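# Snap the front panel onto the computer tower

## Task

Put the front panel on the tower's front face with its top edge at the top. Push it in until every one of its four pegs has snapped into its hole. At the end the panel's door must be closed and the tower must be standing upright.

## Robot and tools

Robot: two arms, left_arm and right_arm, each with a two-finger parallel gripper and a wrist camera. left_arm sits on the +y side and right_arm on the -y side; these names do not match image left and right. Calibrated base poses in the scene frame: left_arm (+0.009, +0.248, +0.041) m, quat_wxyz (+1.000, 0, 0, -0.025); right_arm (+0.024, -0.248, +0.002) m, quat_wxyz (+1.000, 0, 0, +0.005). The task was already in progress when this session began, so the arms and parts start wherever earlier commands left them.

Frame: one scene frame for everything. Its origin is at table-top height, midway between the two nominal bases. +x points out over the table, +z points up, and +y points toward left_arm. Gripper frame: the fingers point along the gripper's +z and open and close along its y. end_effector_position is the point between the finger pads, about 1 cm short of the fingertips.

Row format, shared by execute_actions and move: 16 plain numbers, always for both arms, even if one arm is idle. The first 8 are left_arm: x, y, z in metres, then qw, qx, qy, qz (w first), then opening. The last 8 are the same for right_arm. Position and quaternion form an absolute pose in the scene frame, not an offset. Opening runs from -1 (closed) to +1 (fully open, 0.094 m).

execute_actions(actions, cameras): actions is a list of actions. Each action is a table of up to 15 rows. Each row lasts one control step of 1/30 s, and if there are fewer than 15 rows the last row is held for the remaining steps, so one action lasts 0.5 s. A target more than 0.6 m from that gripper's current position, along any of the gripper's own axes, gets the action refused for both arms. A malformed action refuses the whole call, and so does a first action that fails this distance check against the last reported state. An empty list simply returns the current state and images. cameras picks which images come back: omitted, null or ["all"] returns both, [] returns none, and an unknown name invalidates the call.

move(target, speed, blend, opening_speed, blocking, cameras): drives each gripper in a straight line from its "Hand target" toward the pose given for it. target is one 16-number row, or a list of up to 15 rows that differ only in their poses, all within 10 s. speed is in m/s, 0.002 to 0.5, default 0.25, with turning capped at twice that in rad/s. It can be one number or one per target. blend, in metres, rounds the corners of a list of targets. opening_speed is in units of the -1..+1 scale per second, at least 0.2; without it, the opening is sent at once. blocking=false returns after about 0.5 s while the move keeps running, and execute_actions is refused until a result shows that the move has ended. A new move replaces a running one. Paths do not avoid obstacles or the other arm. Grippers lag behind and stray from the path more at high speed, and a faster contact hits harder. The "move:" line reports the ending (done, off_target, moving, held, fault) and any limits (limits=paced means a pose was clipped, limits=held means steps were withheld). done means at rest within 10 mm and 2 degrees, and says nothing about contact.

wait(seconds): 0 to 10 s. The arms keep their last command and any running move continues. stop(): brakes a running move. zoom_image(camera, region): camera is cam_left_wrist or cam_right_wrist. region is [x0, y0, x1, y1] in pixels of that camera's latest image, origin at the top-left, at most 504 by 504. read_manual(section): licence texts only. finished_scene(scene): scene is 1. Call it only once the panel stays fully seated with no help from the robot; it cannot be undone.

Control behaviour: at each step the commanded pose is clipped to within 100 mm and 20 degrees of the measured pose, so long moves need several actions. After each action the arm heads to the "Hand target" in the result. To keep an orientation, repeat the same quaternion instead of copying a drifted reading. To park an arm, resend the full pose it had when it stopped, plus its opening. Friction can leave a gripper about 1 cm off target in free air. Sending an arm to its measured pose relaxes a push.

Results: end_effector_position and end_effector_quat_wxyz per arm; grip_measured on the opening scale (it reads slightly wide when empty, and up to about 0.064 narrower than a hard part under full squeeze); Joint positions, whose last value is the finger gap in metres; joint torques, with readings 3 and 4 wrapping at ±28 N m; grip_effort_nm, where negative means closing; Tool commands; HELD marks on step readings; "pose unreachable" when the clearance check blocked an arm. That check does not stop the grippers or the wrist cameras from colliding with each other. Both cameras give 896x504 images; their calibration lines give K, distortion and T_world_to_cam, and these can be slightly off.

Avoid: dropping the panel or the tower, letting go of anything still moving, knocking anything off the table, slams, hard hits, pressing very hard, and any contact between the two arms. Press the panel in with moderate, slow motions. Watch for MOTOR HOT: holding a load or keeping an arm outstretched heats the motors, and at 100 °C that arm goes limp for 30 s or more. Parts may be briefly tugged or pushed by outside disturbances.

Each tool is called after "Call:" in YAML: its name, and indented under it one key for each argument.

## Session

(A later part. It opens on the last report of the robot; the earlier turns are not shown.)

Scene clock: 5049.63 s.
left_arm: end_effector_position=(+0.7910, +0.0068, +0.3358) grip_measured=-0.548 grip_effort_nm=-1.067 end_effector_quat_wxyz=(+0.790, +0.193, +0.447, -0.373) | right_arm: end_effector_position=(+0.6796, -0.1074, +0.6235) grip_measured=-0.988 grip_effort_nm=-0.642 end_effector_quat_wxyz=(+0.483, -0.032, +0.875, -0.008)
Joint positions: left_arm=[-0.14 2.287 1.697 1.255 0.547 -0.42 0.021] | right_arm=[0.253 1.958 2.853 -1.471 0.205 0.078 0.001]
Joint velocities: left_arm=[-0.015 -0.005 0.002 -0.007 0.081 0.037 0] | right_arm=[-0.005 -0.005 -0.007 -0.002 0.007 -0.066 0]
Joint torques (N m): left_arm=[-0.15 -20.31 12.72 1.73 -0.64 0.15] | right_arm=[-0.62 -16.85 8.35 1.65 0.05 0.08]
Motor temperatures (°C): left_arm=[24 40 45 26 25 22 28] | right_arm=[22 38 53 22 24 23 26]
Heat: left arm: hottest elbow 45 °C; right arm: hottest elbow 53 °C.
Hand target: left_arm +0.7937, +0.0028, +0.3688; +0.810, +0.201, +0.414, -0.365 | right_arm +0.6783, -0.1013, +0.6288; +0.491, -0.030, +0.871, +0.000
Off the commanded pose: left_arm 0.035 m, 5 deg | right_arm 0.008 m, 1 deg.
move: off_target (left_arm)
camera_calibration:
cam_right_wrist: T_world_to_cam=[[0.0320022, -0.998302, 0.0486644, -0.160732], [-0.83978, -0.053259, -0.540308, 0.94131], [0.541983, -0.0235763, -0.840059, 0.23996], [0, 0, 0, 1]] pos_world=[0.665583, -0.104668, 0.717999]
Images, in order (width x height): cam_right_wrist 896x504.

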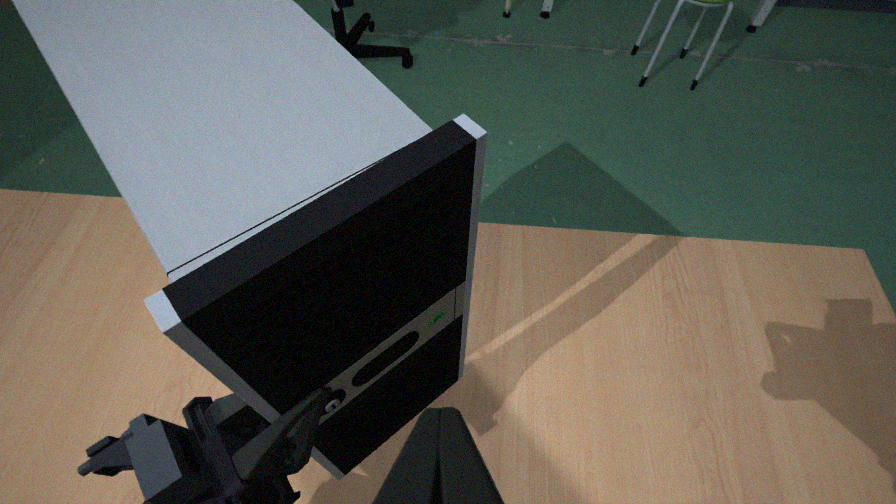

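Call:
move:
  target:
    - [0.801,-0.005,0.33,0.7976,0.2116,0.4068,-0.3844,-1,0.6,-0.15,0.60,0.56,-0.04,0.82,0.03,-1]
    - [0.801,-0.005,0.33,0.7976,0.2116,0.4068,-0.3844,-1,0.45,-0.30,0.46,0.686,-0.05,0.686,0.05,-1]
  speed: 0.1
  cameras: ["cam_right_wrist"]

Call:
zoom_image:
  camera: "cam_right_wrist"
  region: [50, 0, 550, 500]

Scene clock: 5067.50 s.
left_arm: end_effector_position=(+0.7985, +0.0002, +0.2952) grip_measured=-0.549 grip_effort_nm=-1.057 end_effector_quat_wxyz=(+0.781, +0.204, +0.448, -0.385) | right_arm: end_effector_position=(+0.4550, -0.2958, +0.4480) grip_measured=-0.988 grip_effort_nm=-0.642 end_effector_quat_wxyz=(+0.697, -0.048, +0.714, +0.057)
Joint positions: left_arm=[-0.14 2.373 1.744 1.293 0.582 -0.437 0.021] | right_arm=[-0.282 0.826 0.819 -0.018 -0.419 0.004 0.001]
Joint velocities: left_arm=[-0.015 -0.005 0.007 0.007 0.022 0.022 -0.001] | right_arm=[-0.015 -0.005 -0.007 0.002 -0.022 0.022 0]
Joint torques (N m): left_arm=[-0.38 -20.48 12.64 2.62 -0.49 -0.11] | right_arm=[-1.96 -5.6 10.61 2.1 -0.15 0.06]
Motor temperatures (°C): left_arm=[24 40 48 26 25 22 28] | right_arm=[22 38 52 22 24 23 26]
Heat: left arm: hottest elbow 48 °C; right arm: hottest elbow 52 °C.
Hand target: left_arm +0.7986, -0.0042, +0.3292; +0.800, +0.212, +0.409, -0.385 | right_arm +0.4513, -0.2990, +0.4554; +0.705, -0.044, +0.706, +0.056
Off the commanded pose: left_arm 0.035 m, 5 deg | right_arm 0.014 m, 2 deg.
move: off_target (left_arm, right_arm)
camera_calibration:
cam_right_wrist: T_world_to_cam=[[0.130501, -0.991258, -0.0194291, -0.345271], [-0.443572, -0.0408486, -0.895307, 0.630208], [0.886687, 0.125456, -0.445025, -0.0799179], [0, 0, 0, 1]] pos_world=[0.395463, -0.306483, 0.521956]
Images, in order (width x height): cam_right_wrist 896x504.

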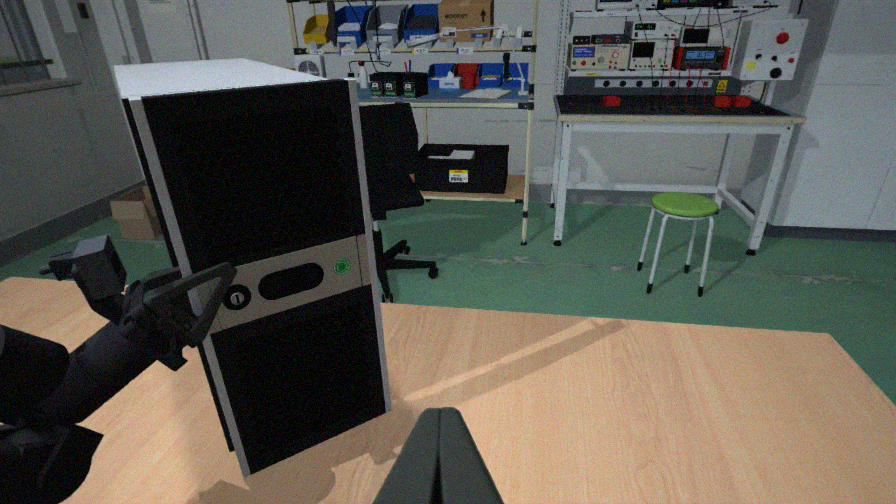

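Scaled by 1.008 from the camera's 896x504 image, which has a finer 1280x720 frame.

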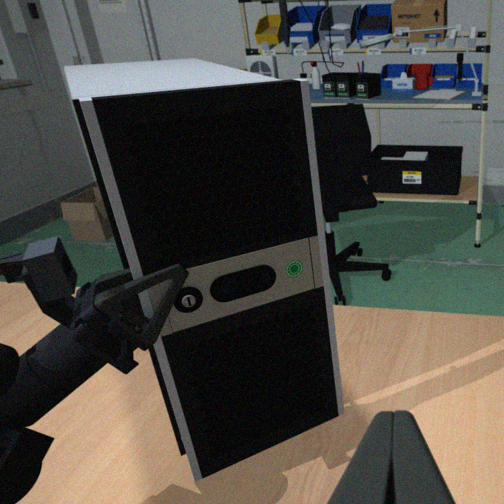

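Call:
move:
  target:
    - [0.801,-0.005,0.33,0.7976,0.2116,0.4068,-0.3844,-1,0.63,-0.28,0.56,0.38,0.2,0.7,0.5,-1]
    - [0.801,-0.005,0.33,0.7976,0.2116,0.4068,-0.3844,-1,0.75,-0.36,0.45,0.164,0.17,0.696,0.677,-1]
    - [0.801,-0.005,0.33,0.7976,0.2116,0.4068,-0.3844,-1,0.90,-0.317,0.39,0.15,0.16,0.67,0.71,-1]
  speed: 0.2
  cameras: ["cam_right_wrist","cam_left_wrist"]

Scene clock: 5092.90 s.
left_arm: end_effector_position=(+0.7979, +0.0003, +0.2959) grip_measured=-0.549 grip_effort_nm=-1.072 end_effector_quat_wxyz=(+0.781, +0.205, +0.447, -0.385) | right_arm: end_effector_position=(+0.9048, -0.3179, +0.3829) grip_measured=-0.988 grip_effort_nm=-0.642 end_effector_quat_wxyz=(+0.162, +0.194, +0.656, +0.711)
Joint positions: left_arm=[-0.14 2.373 1.744 1.297 0.582 -0.437 0.021] | right_arm=[-0.279 2.622 2.864 0.015 -1.32 1.885 0.001]
Joint velocities: left_arm=[0.005 -0.024 -0.007 -0.012 0.066 -0.007 -0.001] | right_arm=[-0.005 -0.015 0.002 -0.002 -0.007 0.007 0]
Joint torques (N m): left_arm=[-0.79 -20.37 12.67 2.47 -0.49 -0.08] | right_arm=[-1.03 -24.53 14.61 1.54 0.32 0.05]
Motor temperatures (°C): left_arm=[24 41 49 26 25 22 28] | right_arm=[22 37 53 22 24 23 26]
Heat: left arm: hottest elbow 49 °C; right arm: hottest elbow 53 °C.
Hand target: left_arm +0.7988, -0.0043, +0.3293; +0.800, +0.212, +0.409, -0.385 | right_arm +0.9023, -0.3146, +0.3965; +0.174, +0.180, +0.655, +0.713
Off the commanded pose: left_arm 0.035 m, 5 deg | right_arm 0.009 m, 4 deg.
elbow stopped short (right arm): the move would have taken joint 3 (elbow) straighter than the controller allows.
move: off_target (left_arm, right_arm)
camera_calibration:
cam_left_wrist: T_world_to_cam=[[-0.779286, -0.626486, 0.0151266, 0.618605], [0.0549335, -0.0923372, -0.994211, 0.289984], [0.624256, -0.773944, 0.106372, -0.441694], [0, 0, 0, 1]] pos_world=[0.741871, 0.0724768, 0.325932]
cam_right_wrist: T_world_to_cam=[[-0.0385467, 0.0747053, -0.99646, 0.438722], [-0.996654, 0.0690573, 0.0437315, 0.946404], [0.0720798, 0.994812, 0.0717934, 0.310525], [0, 0, 0, 1]] pos_world=[0.937766, -0.407045, 0.373488]

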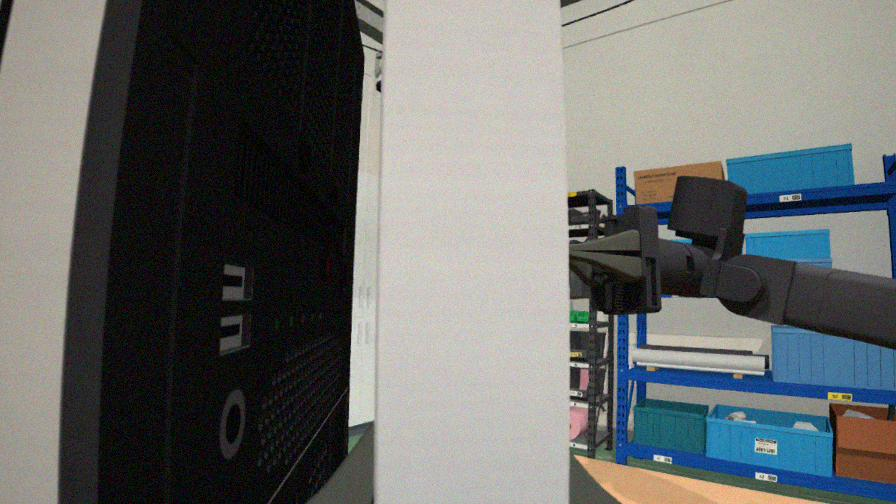

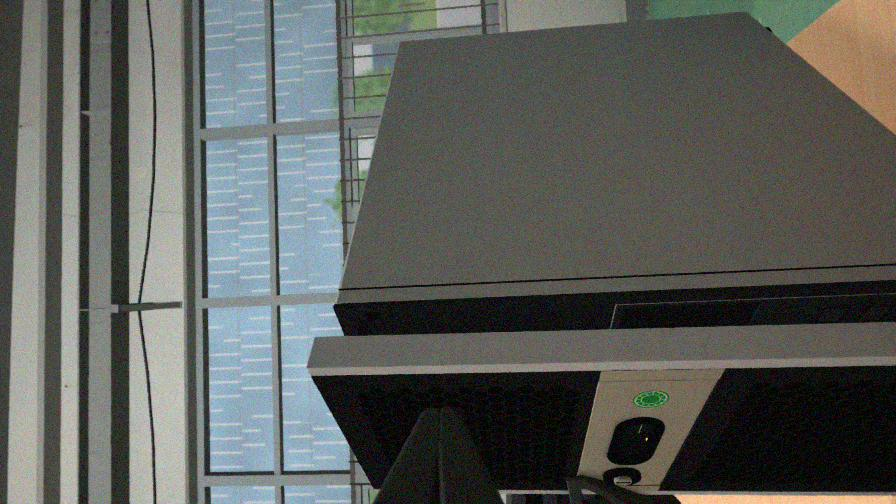

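Call:
move:
  target:
    - [0.801,-0.005,0.33,0.7976,0.2116,0.4068,-0.3844,-1,0.74,-0.33,0.46,0.164,0.17,0.696,0.677,-1]
    - [0.801,-0.005,0.33,0.7976,0.2116,0.4068,-0.3844,-1,0.62,-0.24,0.58,0.38,0.15,0.75,0.4,-1]
    - [0.801,-0.005,0.33,0.7976,0.2116,0.4068,-0.3844,-1,0.6784,-0.1012,0.629,0.490,-0.030,0.871,0,-1]
  speed: 0.2
  cameras: ["cam_right_wrist"]

Call:
zoom_image:
  camera: "cam_right_wrist"
  region: [120, 50, 520, 350]

Scene clock: 5118.00 s.
left_arm: end_effector_position=(+0.7979, +0.0003, +0.2959) grip_measured=-0.549 grip_effort_nm=-1.062 end_effector_quat_wxyz=(+0.781, +0.205, +0.447, -0.385) | right_arm: end_effector_position=(+0.6743, -0.1079, +0.6138) grip_measured=-0.988 grip_effort_nm=-0.642 end_effector_quat_wxyz=(+0.478, -0.031, +0.878, -0.009)
Joint positions: left_arm=[-0.14 2.373 1.744 1.297 0.582 -0.437 0.021] | right_arm=[0.255 1.86 2.653 -1.381 0.208 0.083 0.001]
Joint velocities: left_arm=[-0.005 -0.015 -0.007 -0.002 -0.007 -0.007 0] | right_arm=[-0.005 0.015 -0.002 -0.007 0.007 0.022 0.001]
Joint torques (N m): left_arm=[-0.38 -20.6 12.67 2.41 -0.49 -0.08] | right_arm=[-0.26 -14.74 12.04 0.99 0.26 -0.19]
Motor temperatures (°C): left_arm=[24 41 50 26 25 22 28] | right_arm=[22 41 56 22 24 23 26]
Heat: left arm: hottest elbow 50 °C; right arm: hottest elbow 56 °C.
Hand target: left_arm +0.7988, -0.0043, +0.3293; +0.800, +0.212, +0.409, -0.385 | right_arm +0.6723, -0.1043, +0.6257; +0.490, -0.037, +0.871, -0.009
Off the commanded pose: left_arm 0.035 m, 5 deg | right_arm 0.017 m, 2 deg.
move: off_target (left_arm, right_arm)
camera_calibration:
cam_right_wrist: T_world_to_cam=[[0.029318, -0.998361, 0.0491528, -0.159048], [-0.846037, -0.0509721, -0.530682, 0.930099], [0.532318, -0.0260265, -0.846144, 0.244644], [0, 0, 0, 1]] pos_world=[0.661333, -0.105011, 0.708409]
Images, in order (width x height): cam_right_wrist 896x504.

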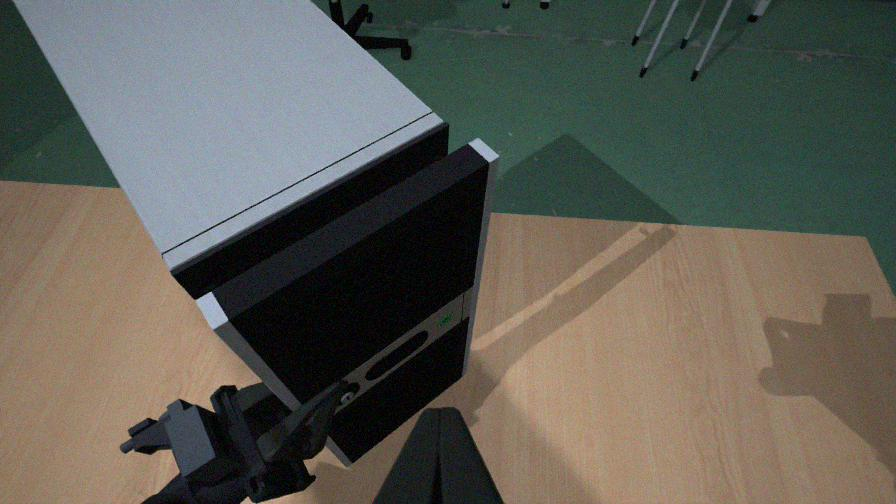

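Scaled by 1.260 from the camera's 896x504 image, which has a finer 1280x720 frame.

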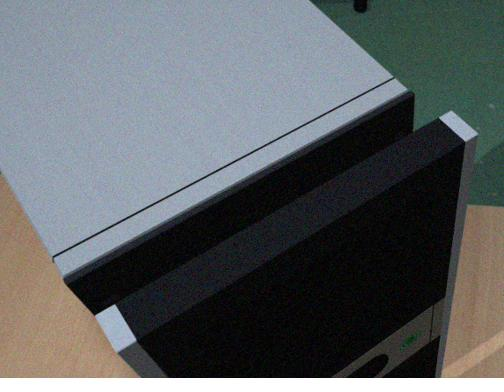

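Call:
move:
  target: [0.815,0.013,0.326,0.7976,0.2116,0.4068,-0.3844,-1,0.6784,-0.1012,0.629,0.490,-0.030,0.871,0,-1]
  speed: 0.03
  cameras: ["cam_right_wrist"]

Call:
zoom_image:
  camera: "cam_right_wrist"
  region: [120, 50, 520, 350]

Scene clock: 5130.37 s.
left_arm: end_effector_position=(+0.7985, -0.0008, +0.2954) grip_measured=-0.549 grip_effort_nm=-1.067 end_effector_quat_wxyz=(+0.778, +0.214, +0.439, -0.395) | right_arm: end_effector_position=(+0.6807, -0.1058, +0.6182) grip_measured=-0.988 grip_effort_nm=-0.642 end_effector_quat_wxyz=(+0.481, -0.031, +0.876, -0.007)
Joint positions: left_arm=[-0.136 2.391 1.771 1.312 0.611 -0.46 0.021] | right_arm=[0.255 1.925 2.776 -1.432 0.206 0.083 0.001]
Joint velocities: left_arm=[0.005 -0.034 0.007 0.012 -0.081 -0.007 0] | right_arm=[-0.005 0.005 -0.007 -0.012 0.066 -0.066 -0.001]
Joint torques (N m): left_arm=[1.44 -20.07 13.91 1.84 -0.89 -0.09] | right_arm=[-0.79 -16.5 11.54 1.13 -0.04 0.02]
Motor temperatures (°C): left_arm=[24 41 50 26 25 22 28] | right_arm=[22 41 54 22 24 23 26]
Heat: left arm: hottest elbow 50 °C; right arm: hottest elbow 54 °C.
Hand target: left_arm +0.8111, +0.0145, +0.3254; +0.800, +0.212, +0.409, -0.385 | right_arm +0.6781, -0.1013, +0.6286; +0.492, -0.030, +0.870, +0.000
Off the commanded pose: left_arm 0.037 m, 4 deg | right_arm 0.012 m, 1 deg.
move: off_target (left_arm, right_arm)
camera_calibration:
cam_right_wrist: T_world_to_cam=[[0.0308073, -0.998427, 0.0468465, -0.156957], [-0.842556, -0.0511552, -0.536174, 0.939015], [0.537727, -0.0229527, -0.842806, 0.239571], [0, 0, 0, 1]] pos_world=[0.667184, -0.103176, 0.712741]
Images, in order (width x height): cam_right_wrist 896x504.

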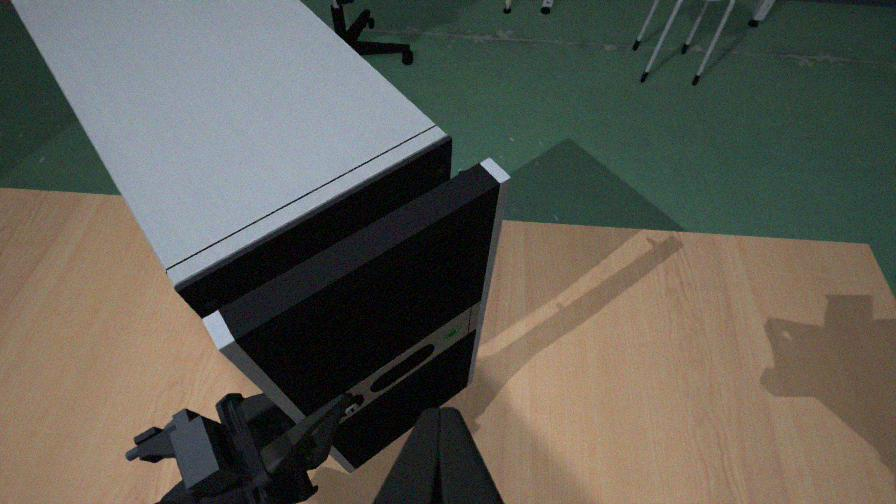

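Scaled by 1.260 from the camera's 896x504 image, which has a finer 1280x720 frame.

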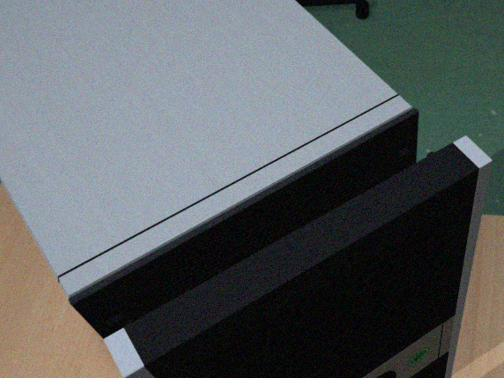

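Call:
move:
  target: [0.818,0.033,0.326,0.804,0.2047,0.4104,-0.371,-1,0.6784,-0.1012,0.629,0.490,-0.030,0.871,0,-1]
  speed: 0.03
  cameras: ["cam_right_wrist"]

Call:
zoom_image:
  camera: "cam_right_wrist"
  region: [120, 50, 520, 350]

Scene clock: 5146.80 s.
left_arm: end_effector_position=(+0.7985, -0.0002, +0.2959) grip_measured=-0.549 grip_effort_nm=-1.062 end_effector_quat_wxyz=(+0.779, +0.214, +0.438, -0.395) | right_arm: end_effector_position=(+0.6802, -0.1059, +0.6189) grip_measured=-0.988 grip_effort_nm=-0.637 end_effector_quat_wxyz=(+0.481, -0.031, +0.876, -0.007)
Joint positions: left_arm=[-0.135 2.391 1.772 1.314 0.611 -0.46 0.021] | right_arm=[0.255 1.928 2.784 -1.437 0.206 0.083 0.001]
Joint velocities: left_arm=[-0.005 -0.015 -0.012 -0.012 -0.007 -0.037 -0.001] | right_arm=[-0.024 -0.015 0.012 -0.022 -0.051 -0.081 -0.001]
Joint torques (N m): left_arm=[3.31 -20.84 12.48 1.95 -1.22 -0.01] | right_arm=[-1.14 -16.32 11.6 1.11 -0.01 0.01]
Motor temperatures (°C): left_arm=[24 41 53 26 25 22 28] | right_arm=[22 40 53 22 24 23 26]
Heat: left arm: hottest elbow 53 °C; right arm: hottest elbow 53 °C.
Hand target: left_arm +0.8134, +0.0338, +0.3256; +0.806, +0.205, +0.412, -0.372 | right_arm +0.6780, -0.1014, +0.6287; +0.491, -0.030, +0.870, +0.000
Off the commanded pose: left_arm 0.049 m, 5 deg | right_arm 0.011 m, 1 deg.
move: off_target (left_arm, right_arm)
camera_calibration:
cam_right_wrist: T_world_to_cam=[[0.0308073, -0.998427, 0.0468465, -0.157118], [-0.842556, -0.0511552, -0.536174, 0.938954], [0.537727, -0.0229527, -0.842806, 0.240459], [0, 0, 0, 1]] pos_world=[0.66666, -0.103319, 0.713464]
Images, in order (width x height): cam_right_wrist 896x504.

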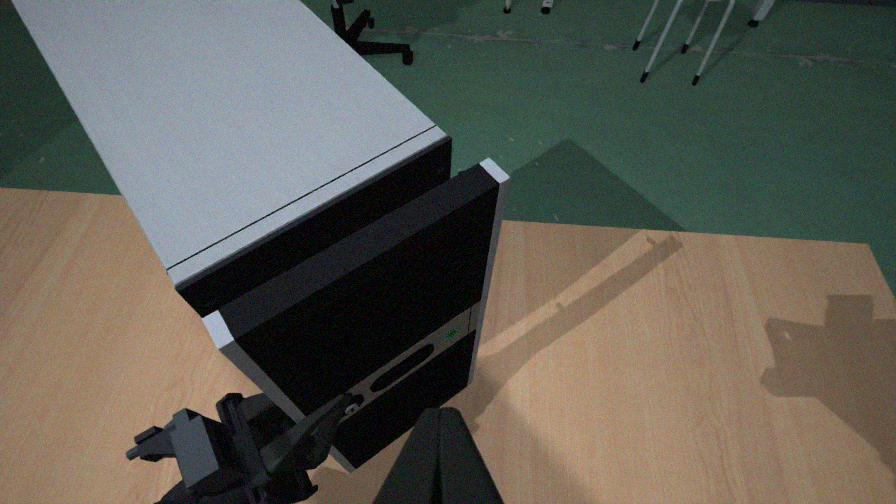

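Scaled by 1.260 from the camera's 896x504 image, which has a finer 1280x720 frame.

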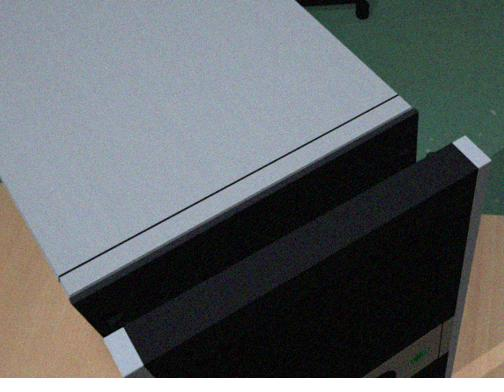

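Call:
move:
  target:
    - [0.818,0.033,0.326,0.804,0.2047,0.4104,-0.371,-1,0.66,-0.17,0.54,0.3124,0.3224,0.64,0.6227,-1]
    - [0.818,0.033,0.326,0.804,0.2047,0.4104,-0.371,-1,0.75,-0.125,0.39,0.3124,0.3224,0.64,0.6227,-1]
    - [0.818,0.033,0.326,0.804,0.2047,0.4104,-0.371,-1,0.82,-0.062,0.39,0.3124,0.3224,0.64,0.6227,-1]
    - [0.818,0.033,0.326,0.804,0.2047,0.4104,-0.371,-1,0.845,-0.036,0.39,0.3124,0.3224,0.64,0.6227,-1]
  speed: [0.2,0.15,0.06,0.03]

Scene clock: 5163.87 s.
left_arm: end_effector_position=(+0.8019, +0.0015, +0.2979) grip_measured=-0.548 grip_effort_nm=-1.062 end_effector_quat_wxyz=(+0.778, +0.196, +0.442, -0.402) | right_arm: end_effector_position=(+0.8249, -0.0633, +0.3700) grip_measured=-0.988 grip_effort_nm=-0.642 end_effector_quat_wxyz=(+0.304, +0.340, +0.646, +0.612)
Joint positions: left_arm=[-0.138 2.391 1.774 1.307 0.582 -0.486 0.021] | right_arm=[0.116 1.932 1.733 0.123 -0.498 1.558 0.001]
Joint velocities: left_arm=[0.005 -0.005 0.002 0.007 -0.022 -0.081 0.001] | right_arm=[-0.005 -0.015 0.002 0.002 -0.007 -0.051 -0.002]
Joint torques (N m): left_arm=[3.49 -20.6 12.41 2 0.03 0.28] | right_arm=[1.38 -17.08 19 1.84 1.03 0.02]
Motor temperatures (°C): left_arm=[24 41 53 26 26 22 28] | right_arm=[22 39 54 22 24 23 26]
Heat: left arm: hottest elbow 53 °C; right arm: hottest elbow 54 °C.
Hand target: left_arm +0.8145, +0.0338, +0.3251; +0.806, +0.204, +0.413, -0.371 | right_arm +0.8402, -0.0358, +0.3875; +0.312, +0.326, +0.636, +0.626
Off the commanded pose: left_arm 0.045 m, 6 deg | right_arm 0.039 m, 3 deg.
move: off_target (left_arm, right_arm)
camera_calibration:
cam_left_wrist: T_world_to_cam=[[-0.79363, -0.60693, 0.0422736, 0.625787], [0.0421034, -0.124106, -0.991375, 0.301372], [0.606942, -0.785005, 0.124048, -0.434859], [0, 0, 0, 1]] pos_world=[0.747889, 0.0758442, 0.326262]
cam_right_wrist: T_world_to_cam=[[-0.0845748, -0.02533, -0.996095, 0.435285], [-0.87133, 0.486815, 0.061602, 0.766258], [0.483354, 0.873138, -0.0632431, -0.233001], [0, 0, 0, 1]] pos_world=[0.817099, -0.158559, 0.371646]

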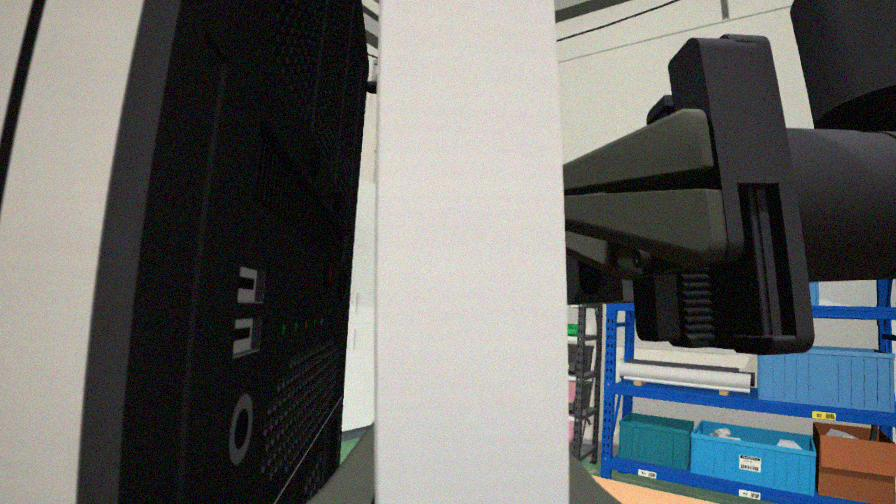

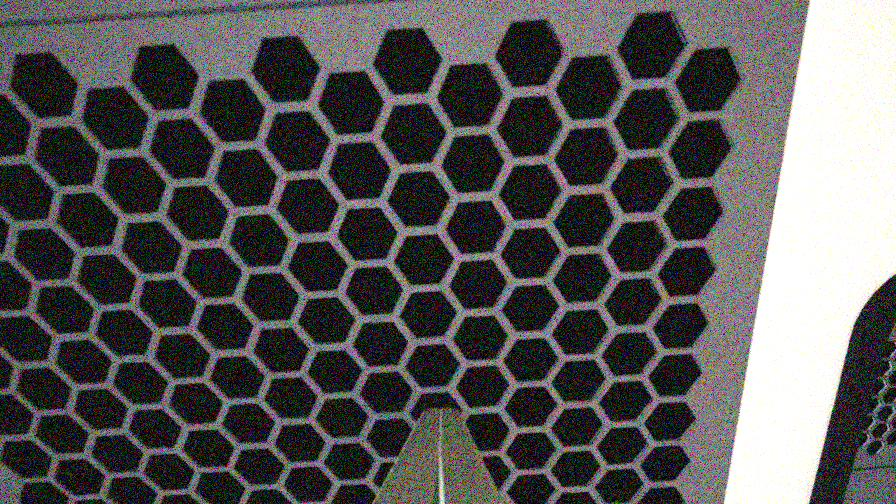

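Call:
move:
  target:
    - [0.82,0.04,0.326,0.804,0.2047,0.4104,-0.371,-1,0.82,-0.066,0.35,0.3124,0.3224,0.64,0.6227,-1]
    - [0.82,0.04,0.326,0.804,0.2047,0.4104,-0.371,-1,0.855,-0.028,0.35,0.3124,0.3224,0.64,0.6227,-1]
  speed: [0.06,0.03]

Call:
move:
  target:
    - [0.82,0.035,0.326,0.804,0.2047,0.4104,-0.371,-1,0.74,-0.11,0.46,0.3124,0.3224,0.64,0.6227,-1]
    - [0.82,0.035,0.326,0.804,0.2047,0.4104,-0.371,-1,0.6784,-0.1012,0.629,0.490,-0.030,0.871,0,-1]
  speed: 0.15
  cameras: ["cam_right_wrist"]

Call:
zoom_image:
  camera: "cam_right_wrist"
  region: [120, 50, 520, 350]

Scene clock: 5177.87 s.
left_arm: end_effector_position=(+0.8026, +0.0012, +0.2986) grip_measured=-0.548 grip_effort_nm=-1.057 end_effector_quat_wxyz=(+0.775, +0.198, +0.443, -0.404) | right_arm: end_effector_position=(+0.8269, -0.0643, +0.3656) grip_measured=-0.988 grip_effort_nm=-0.642 end_effector_quat_wxyz=(+0.318, +0.326, +0.637, +0.622)
Joint positions: left_arm=[-0.137 2.391 1.779 1.301 0.59 -0.49 0.021] | right_arm=[0.114 1.944 1.712 0.203 -0.5 1.558 0.001]
Joint velocities: left_arm=[-0.005 0.005 0.017 -0.017 -0.022 0.037 -0.001] | right_arm=[-0.005 -0.015 -0.017 -0.007 -0.037 0.037 0.001]
Joint torques (N m): left_arm=[4.42 -20.37 12.51 2.33 0 0.22] | right_arm=[1.49 -13.98 17.84 1.42 1.31 -0.12]
Motor temperatures (°C): left_arm=[24 40 52 26 25 22 28] | right_arm=[22 38 59 22 24 23 26]
Heat: left arm: hottest elbow 52 °C; right arm: hottest elbow 59 °C.
Hand target: left_arm +0.8161, +0.0405, +0.3252; +0.806, +0.205, +0.413, -0.371 | right_arm +0.8471, -0.0294, +0.3485; +0.313, +0.323, +0.640, +0.623
Off the commanded pose: left_arm 0.051 m, 6 deg | right_arm 0.049 m, 1 deg.
move: off_target (left_arm, right_arm)
camera_calibration:
cam_left_wrist: T_world_to_cam=[[-0.797473, -0.601849, 0.0426017, 0.62914], [0.0384491, -0.121157, -0.991888, 0.305094], [0.602128, -0.789366, 0.11976, -0.430467], [0, 0, 0, 1]] pos_world=[0.749188, 0.0758157, 0.327369]
cam_right_wrist: T_world_to_cam=[[-0.038137, -0.0193395, -0.999085, 0.39411], [-0.873505, 0.486227, 0.0239314, 0.784232], [0.485319, 0.873619, -0.0354364, -0.245123], [0, 0, 0, 1]] pos_world=[0.819023, -0.159548, 0.366296]

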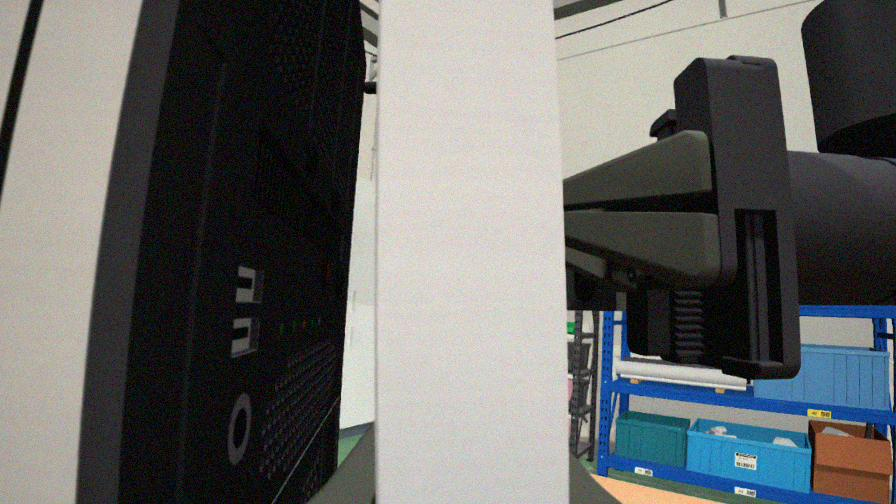

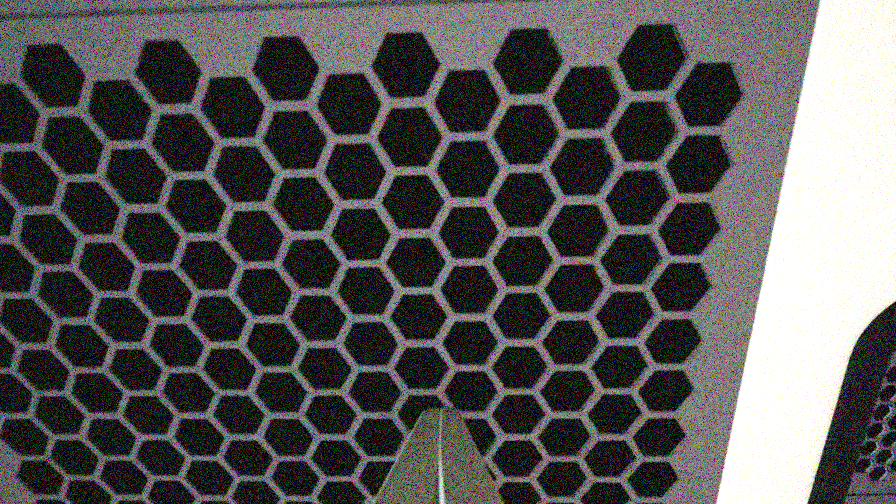

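Scene clock: 5185.67 s.
left_arm: end_effector_position=(+0.7989, +0.0004, +0.2972) grip_measured=-0.548 grip_effort_nm=-1.062 end_effector_quat_wxyz=(+0.774, +0.212, +0.438, -0.405) | right_arm: end_effector_position=(+0.6795, -0.1089, +0.6190) grip_measured=-0.988 grip_effort_nm=-0.632 end_effector_quat_wxyz=(+0.481, -0.027, +0.876, -0.004)
Joint positions: left_arm=[-0.133 2.393 1.779 1.316 0.618 -0.488 0.021] | right_arm=[0.25 1.914 2.759 -1.424 0.201 0.091 0.001]
Joint velocities: left_arm=[-0.015 -0.015 0.007 -0.017 -0.037 0.037 0] | right_arm=[0.005 0.005 0.002 -0.007 0.007 0.037 -0.001]
Joint torques (N m): left_arm=[3.43 -20.66 12.4 1.8 -1.47 0.24] | right_arm=[-0.67 -15.68 11.56 1.09 0.24 -0.18]
Motor temperatures (°C): left_arm=[24 39 52 26 26 22 28] | right_arm=[22 38 59 22 24 23 26]
Heat: left arm: hottest elbow 52 °C; right arm: hottest elbow 59 °C.
Hand target: left_arm +0.8152, +0.0360, +0.3251; +0.806, +0.205, +0.412, -0.372 | right_arm +0.6765, -0.1028, +0.6297; +0.492, -0.034, +0.870, -0.003
Off the commanded pose: left_arm 0.050 m, 6 deg | right_arm 0.013 m, 1 deg.
move: off_target (left_arm, right_arm)
camera_calibration:
cam_right_wrist: T_world_to_cam=[[0.0254298, -0.999004, 0.0366611, -0.150152], [-0.842703, -0.0411506, -0.536804, 0.939876], [0.537778, -0.0172436, -0.84291, 0.241456], [0, 0, 0, 1]] pos_world=[0.666004, -0.107162, 0.71356]
Images, in order (width x height): cam_right_wrist 896x504.

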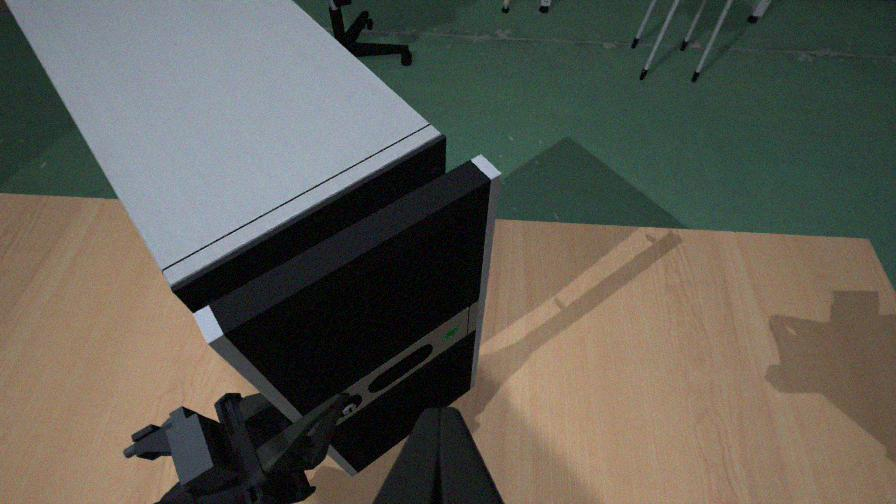

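Scaled by 1.260 from the camera's 896x504 image, which has a finer 1280x720 frame.

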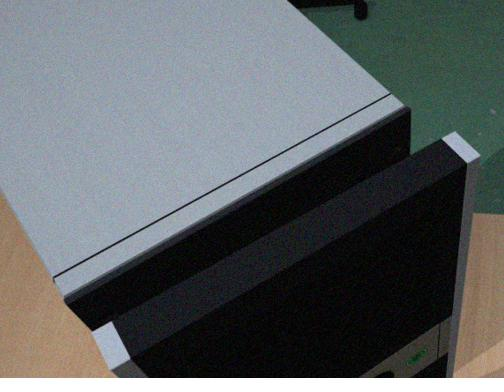

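Call:
move:
  target: [0.826,0.058,0.326,0.804,0.2047,0.4104,-0.371,-1,0.6784,-0.1012,0.629,0.490,-0.030,0.871,0,-1]
  speed: 0.02
  cameras: ["cam_right_wrist","cam_left_wrist"]

Call:
zoom_image:
  camera: "cam_right_wrist"
  region: [120, 50, 520, 350]

Scene clock: 5200.27 s.
left_arm: end_effector_position=(+0.7969, +0.0013, +0.2958) grip_measured=-0.548 grip_effort_nm=-1.057 end_effector_quat_wxyz=(+0.770, +0.220, +0.437, -0.410) | right_arm: end_effector_position=(+0.6809, -0.1085, +0.6186) grip_measured=-0.988 grip_effort_nm=-0.642 end_effector_quat_wxyz=(+0.481, -0.027, +0.876, -0.004)
Joint positions: left_arm=[-0.129 2.394 1.779 1.323 0.641 -0.496 0.021] | right_arm=[0.25 1.928 2.783 -1.437 0.201 0.091 0.001]
Joint velocities: left_arm=[0.005 0.005 -0.007 -0.007 0.007 -0.022 0] | right_arm=[-0.005 0.005 0.017 -0.002 0.051 -0.051 0.001]
Joint torques (N m): left_arm=[5.71 -20.31 12.74 1.98 -1.44 0.05] | right_arm=[-0.26 -16.5 11.56 1.06 0.19 -0.05]
Motor temperatures (°C): left_arm=[24 38 52 26 26 22 28] | right_arm=[22 38 56 22 24 23 26]
Heat: left arm: hottest elbow 52 °C; right arm: hottest elbow 56 °C.
Hand target: left_arm +0.8183, +0.0591, +0.3252; +0.806, +0.205, +0.412, -0.372 | right_arm +0.6779, -0.1015, +0.6289; +0.492, -0.030, +0.870, +0.000
Off the commanded pose: left_arm 0.071 m, 7 deg | right_arm 0.013 m, 1 deg.
move: off_target (left_arm, right_arm)
camera_calibration:
cam_left_wrist: T_world_to_cam=[[-0.818598, -0.574253, 0.0114601, 0.65074], [0.0539639, -0.0967592, -0.993844, 0.290766], [0.571827, -0.81294, 0.110196, -0.399601], [0, 0, 0, 1]] pos_world=[0.745506, 0.0769724, 0.325553]
cam_right_wrist: T_world_to_cam=[[0.0254841, -0.99899, 0.0370171, -0.150063], [-0.843493, -0.0413618, -0.535545, 0.940598], [0.536535, -0.0175758, -0.843695, 0.241723], [0, 0, 0, 1]] pos_world=[0.667519, -0.106758, 0.713228]

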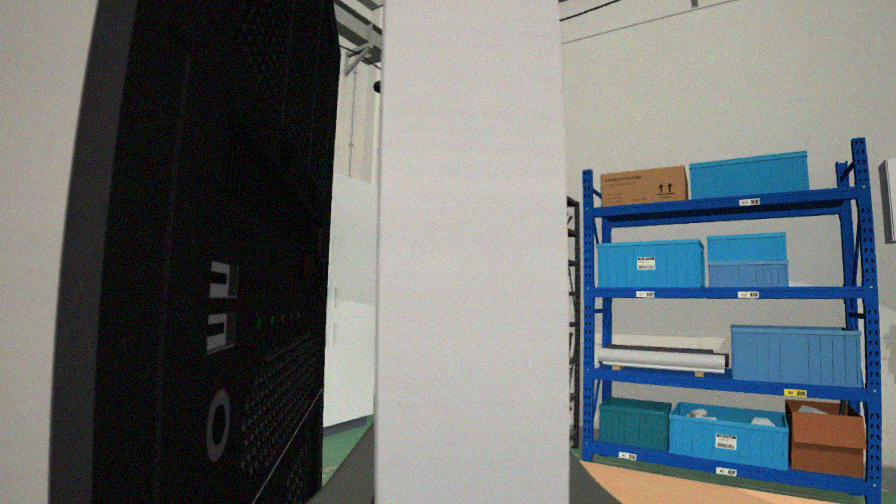

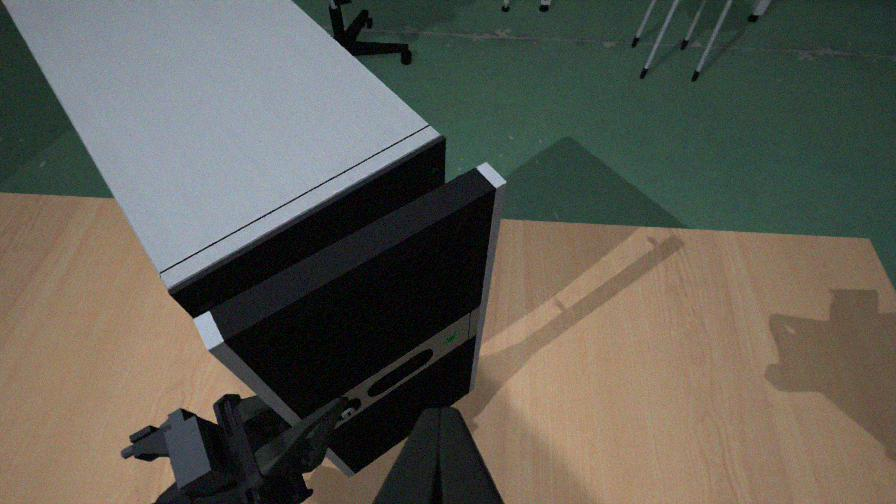

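Scaled by 1.260 from the camera's 896x504 image, which has a finer 1280x720 frame.

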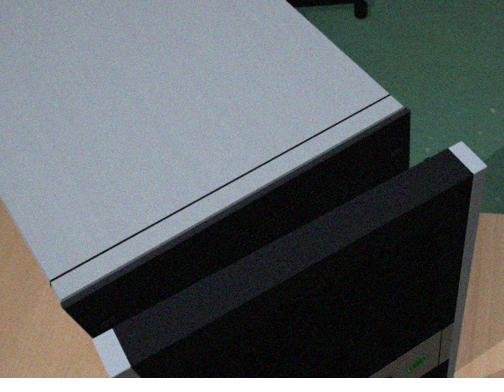

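Call:
move:
  target: [0.83,0.085,0.326,0.804,0.2047,0.4104,-0.371,-1,0.6784,-0.1012,0.629,0.490,-0.030,0.871,0,-1]
  speed: 0.02
  cameras: ["cam_right_wrist","cam_left_wrist"]

Call:
zoom_image:
  camera: "cam_left_wrist"
  region: [150, 250, 600, 504]

Scene clock: 5228.33 s.
left_arm: end_effector_position=(+0.7935, +0.0062, +0.2965) grip_measured=-0.548 grip_effort_nm=-1.072 end_effector_quat_wxyz=(+0.761, +0.225, +0.436, -0.426) | right_arm: end_effector_position=(+0.6816, -0.1083, +0.6173) grip_measured=-0.988 grip_effort_nm=-0.637 end_effector_quat_wxyz=(+0.479, -0.027, +0.877, -0.004)
Joint positions: left_arm=[-0.118 2.395 1.779 1.343 0.674 -0.541 0.021] | right_arm=[0.25 1.93 2.784 -1.438 0.201 0.091 0.001]
Joint velocities: left_arm=[-0.015 0.005 0.002 0.007 -0.007 -0.007 0.001] | right_arm=[-0.015 -0.005 0.017 0.002 -0.066 0.081 0]
Joint torques (N m): left_arm=[7.71 -20.42 12.49 2.13 -1.76 0.2] | right_arm=[-0.32 -15.97 11.69 1.06 0.22 -0.03]
Motor temperatures (°C): left_arm=[24 39 50 26 27 22 28] | right_arm=[22 37 56 22 24 23 26]
Heat: left arm: hottest elbow 50 °C; right arm: hottest elbow 56 °C.
Hand target: left_arm +0.8191, +0.0858, +0.3247; +0.806, +0.206, +0.413, -0.372 | right_arm +0.6781, -0.1014, +0.6284; +0.491, -0.030, +0.871, +0.000
Off the commanded pose: left_arm 0.092 m, 9 deg | right_arm 0.014 m, 2 deg.
move: off_target (left_arm, right_arm)
camera_calibration:
cam_left_wrist: T_world_to_cam=[[-0.839389, -0.543138, 0.0206656, 0.664337], [0.041803, -0.102419, -0.993863, 0.301746], [0.541921, -0.833374, 0.108674, -0.369414], [0, 0, 0, 1]] pos_world=[0.745217, 0.0838706, 0.326311]
cam_right_wrist: T_world_to_cam=[[0.0255943, -0.99896, 0.0377289, -0.150368], [-0.845068, -0.0417827, -0.533023, 0.939881], [0.534045, -0.0182411, -0.845259, 0.242813], [0, 0, 0, 1]] pos_world=[0.668439, -0.106512, 0.711891]

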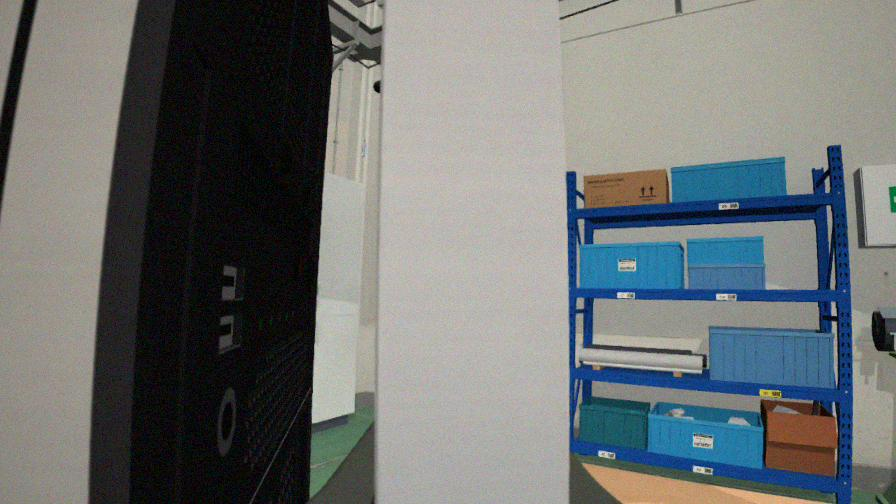

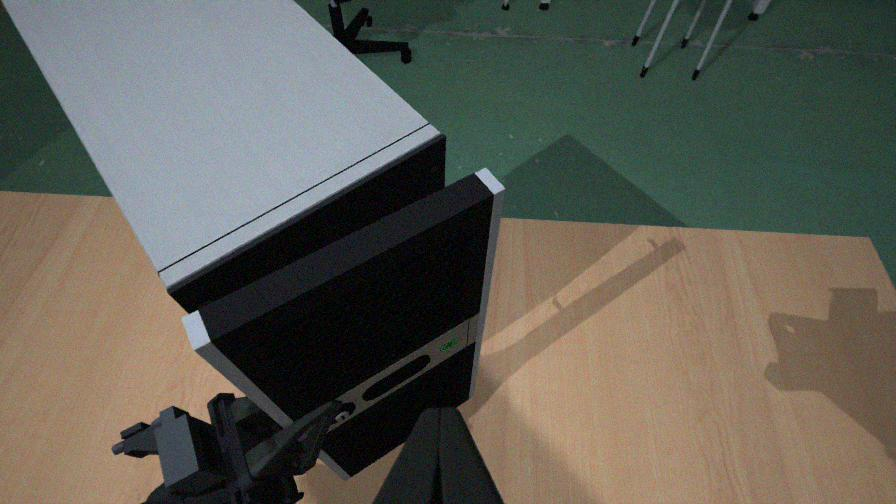

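Scaled by 1.120 from the camera's 896x504 image, which has a finer 1280x720 frame.

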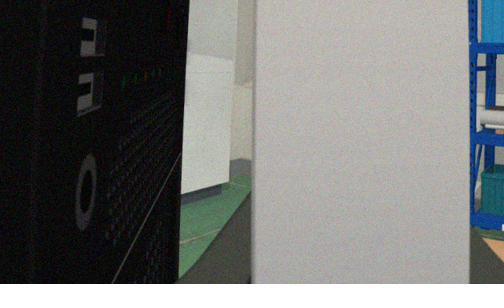

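Call:
move:
  target: [0.80,0.0,0.326,0.8145,0.1937,0.4161,-0.3493,-1,0.6784,-0.1012,0.629,0.490,-0.030,0.871,0,-1]
  speed: 0.04
  cameras: ["cam_right_wrist","cam_left_wrist"]

Call:
zoom_image:
  camera: "cam_right_wrist"
  region: [120, 50, 520, 350]

Scene clock: 5275.27 s.
left_arm: end_effector_position=(+0.8024, +0.0005, +0.2876) grip_measured=-0.548 grip_effort_nm=-1.062 end_effector_quat_wxyz=(+0.801, +0.191, +0.440, -0.357) | right_arm: end_effector_position=(+0.6815, -0.1084, +0.6172) grip_measured=-0.988 grip_effort_nm=-0.637 end_effector_quat_wxyz=(+0.479, -0.027, +0.877, -0.004)
Joint positions: left_arm=[-0.15 2.395 1.75 1.314 0.519 -0.383 0.021] | right_arm=[0.25 1.93 2.784 -1.438 0.201 0.091 0.001]
Joint velocities: left_arm=[-0.005 -0.005 0.012 0.002 -0.051 0.007 -0.001] | right_arm=[-0.015 0.005 -0.022 0.002 0.007 -0.037 0]
Joint torques (N m): left_arm=[-0.03 -23.94 8.58 1.5 -0.73 0.1] | right_arm=[-0.32 -15.79 11.69 1.1 0.23 -0.03]
Motor temperatures (°C): left_arm=[25 39 49 26 29 22 28] | right_arm=[22 40 56 22 24 23 26]
Heat: left arm: hottest elbow 49 °C; right arm: hottest elbow 56 °C.
Hand target: left_arm +0.7993, +0.0005, +0.3252; +0.816, +0.194, +0.418, -0.350 | right_arm +0.6780, -0.1014, +0.6285; +0.491, -0.030, +0.871, +0.000
Off the commanded pose: left_arm 0.038 m, 3 deg | right_arm 0.014 m, 2 deg.
move: off_target (left_arm, right_arm)
camera_calibration:
cam_left_wrist: T_world_to_cam=[[-0.735138, -0.677917, -0.000286227, 0.591434], [0.0893945, -0.0965214, -0.991308, 0.253073], [0.671997, -0.728774, 0.131559, -0.489033], [0, 0, 0, 1]] pos_world=[0.740791, 0.0689756, 0.31538]
cam_right_wrist: T_world_to_cam=[[0.0256082, -0.998956, 0.0378178, -0.150441], [-0.845265, -0.0418352, -0.532707, 0.939731], [0.533734, -0.0183244, -0.845454, 0.243098], [0, 0, 0, 1]] pos_world=[0.668424, -0.106516, 0.711819]

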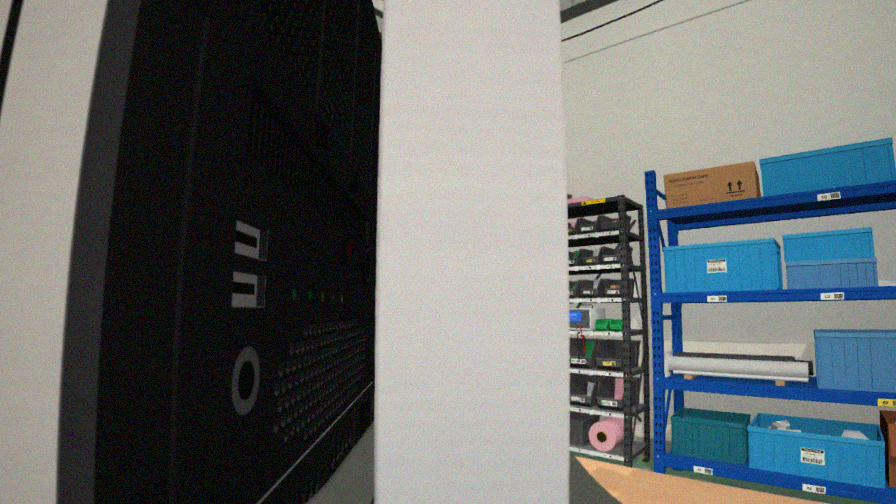

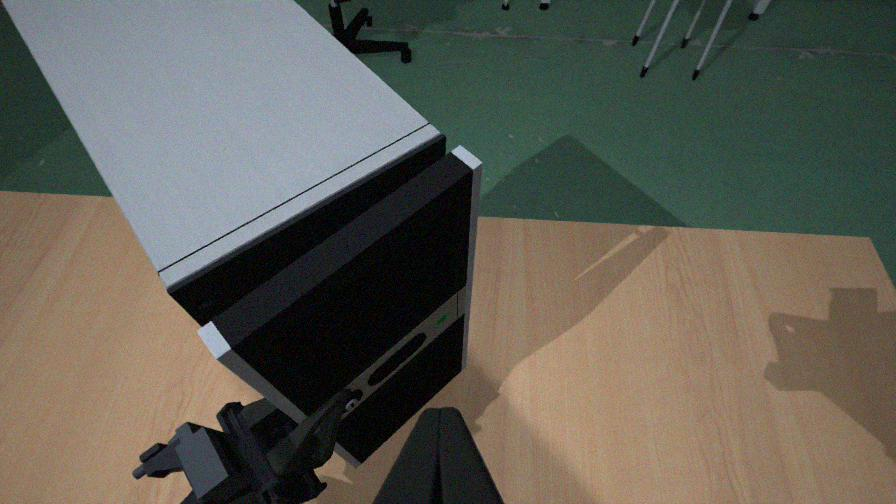

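Scaled by 1.260 from the camera's 896x504 image, which has a finer 1280x720 frame.

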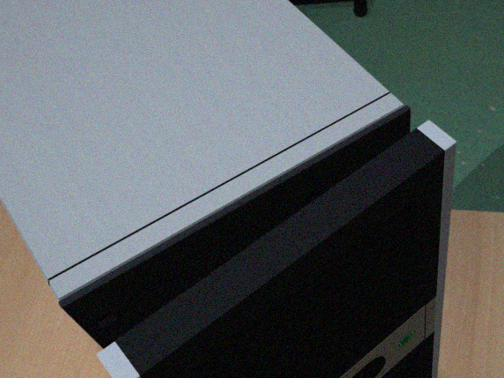

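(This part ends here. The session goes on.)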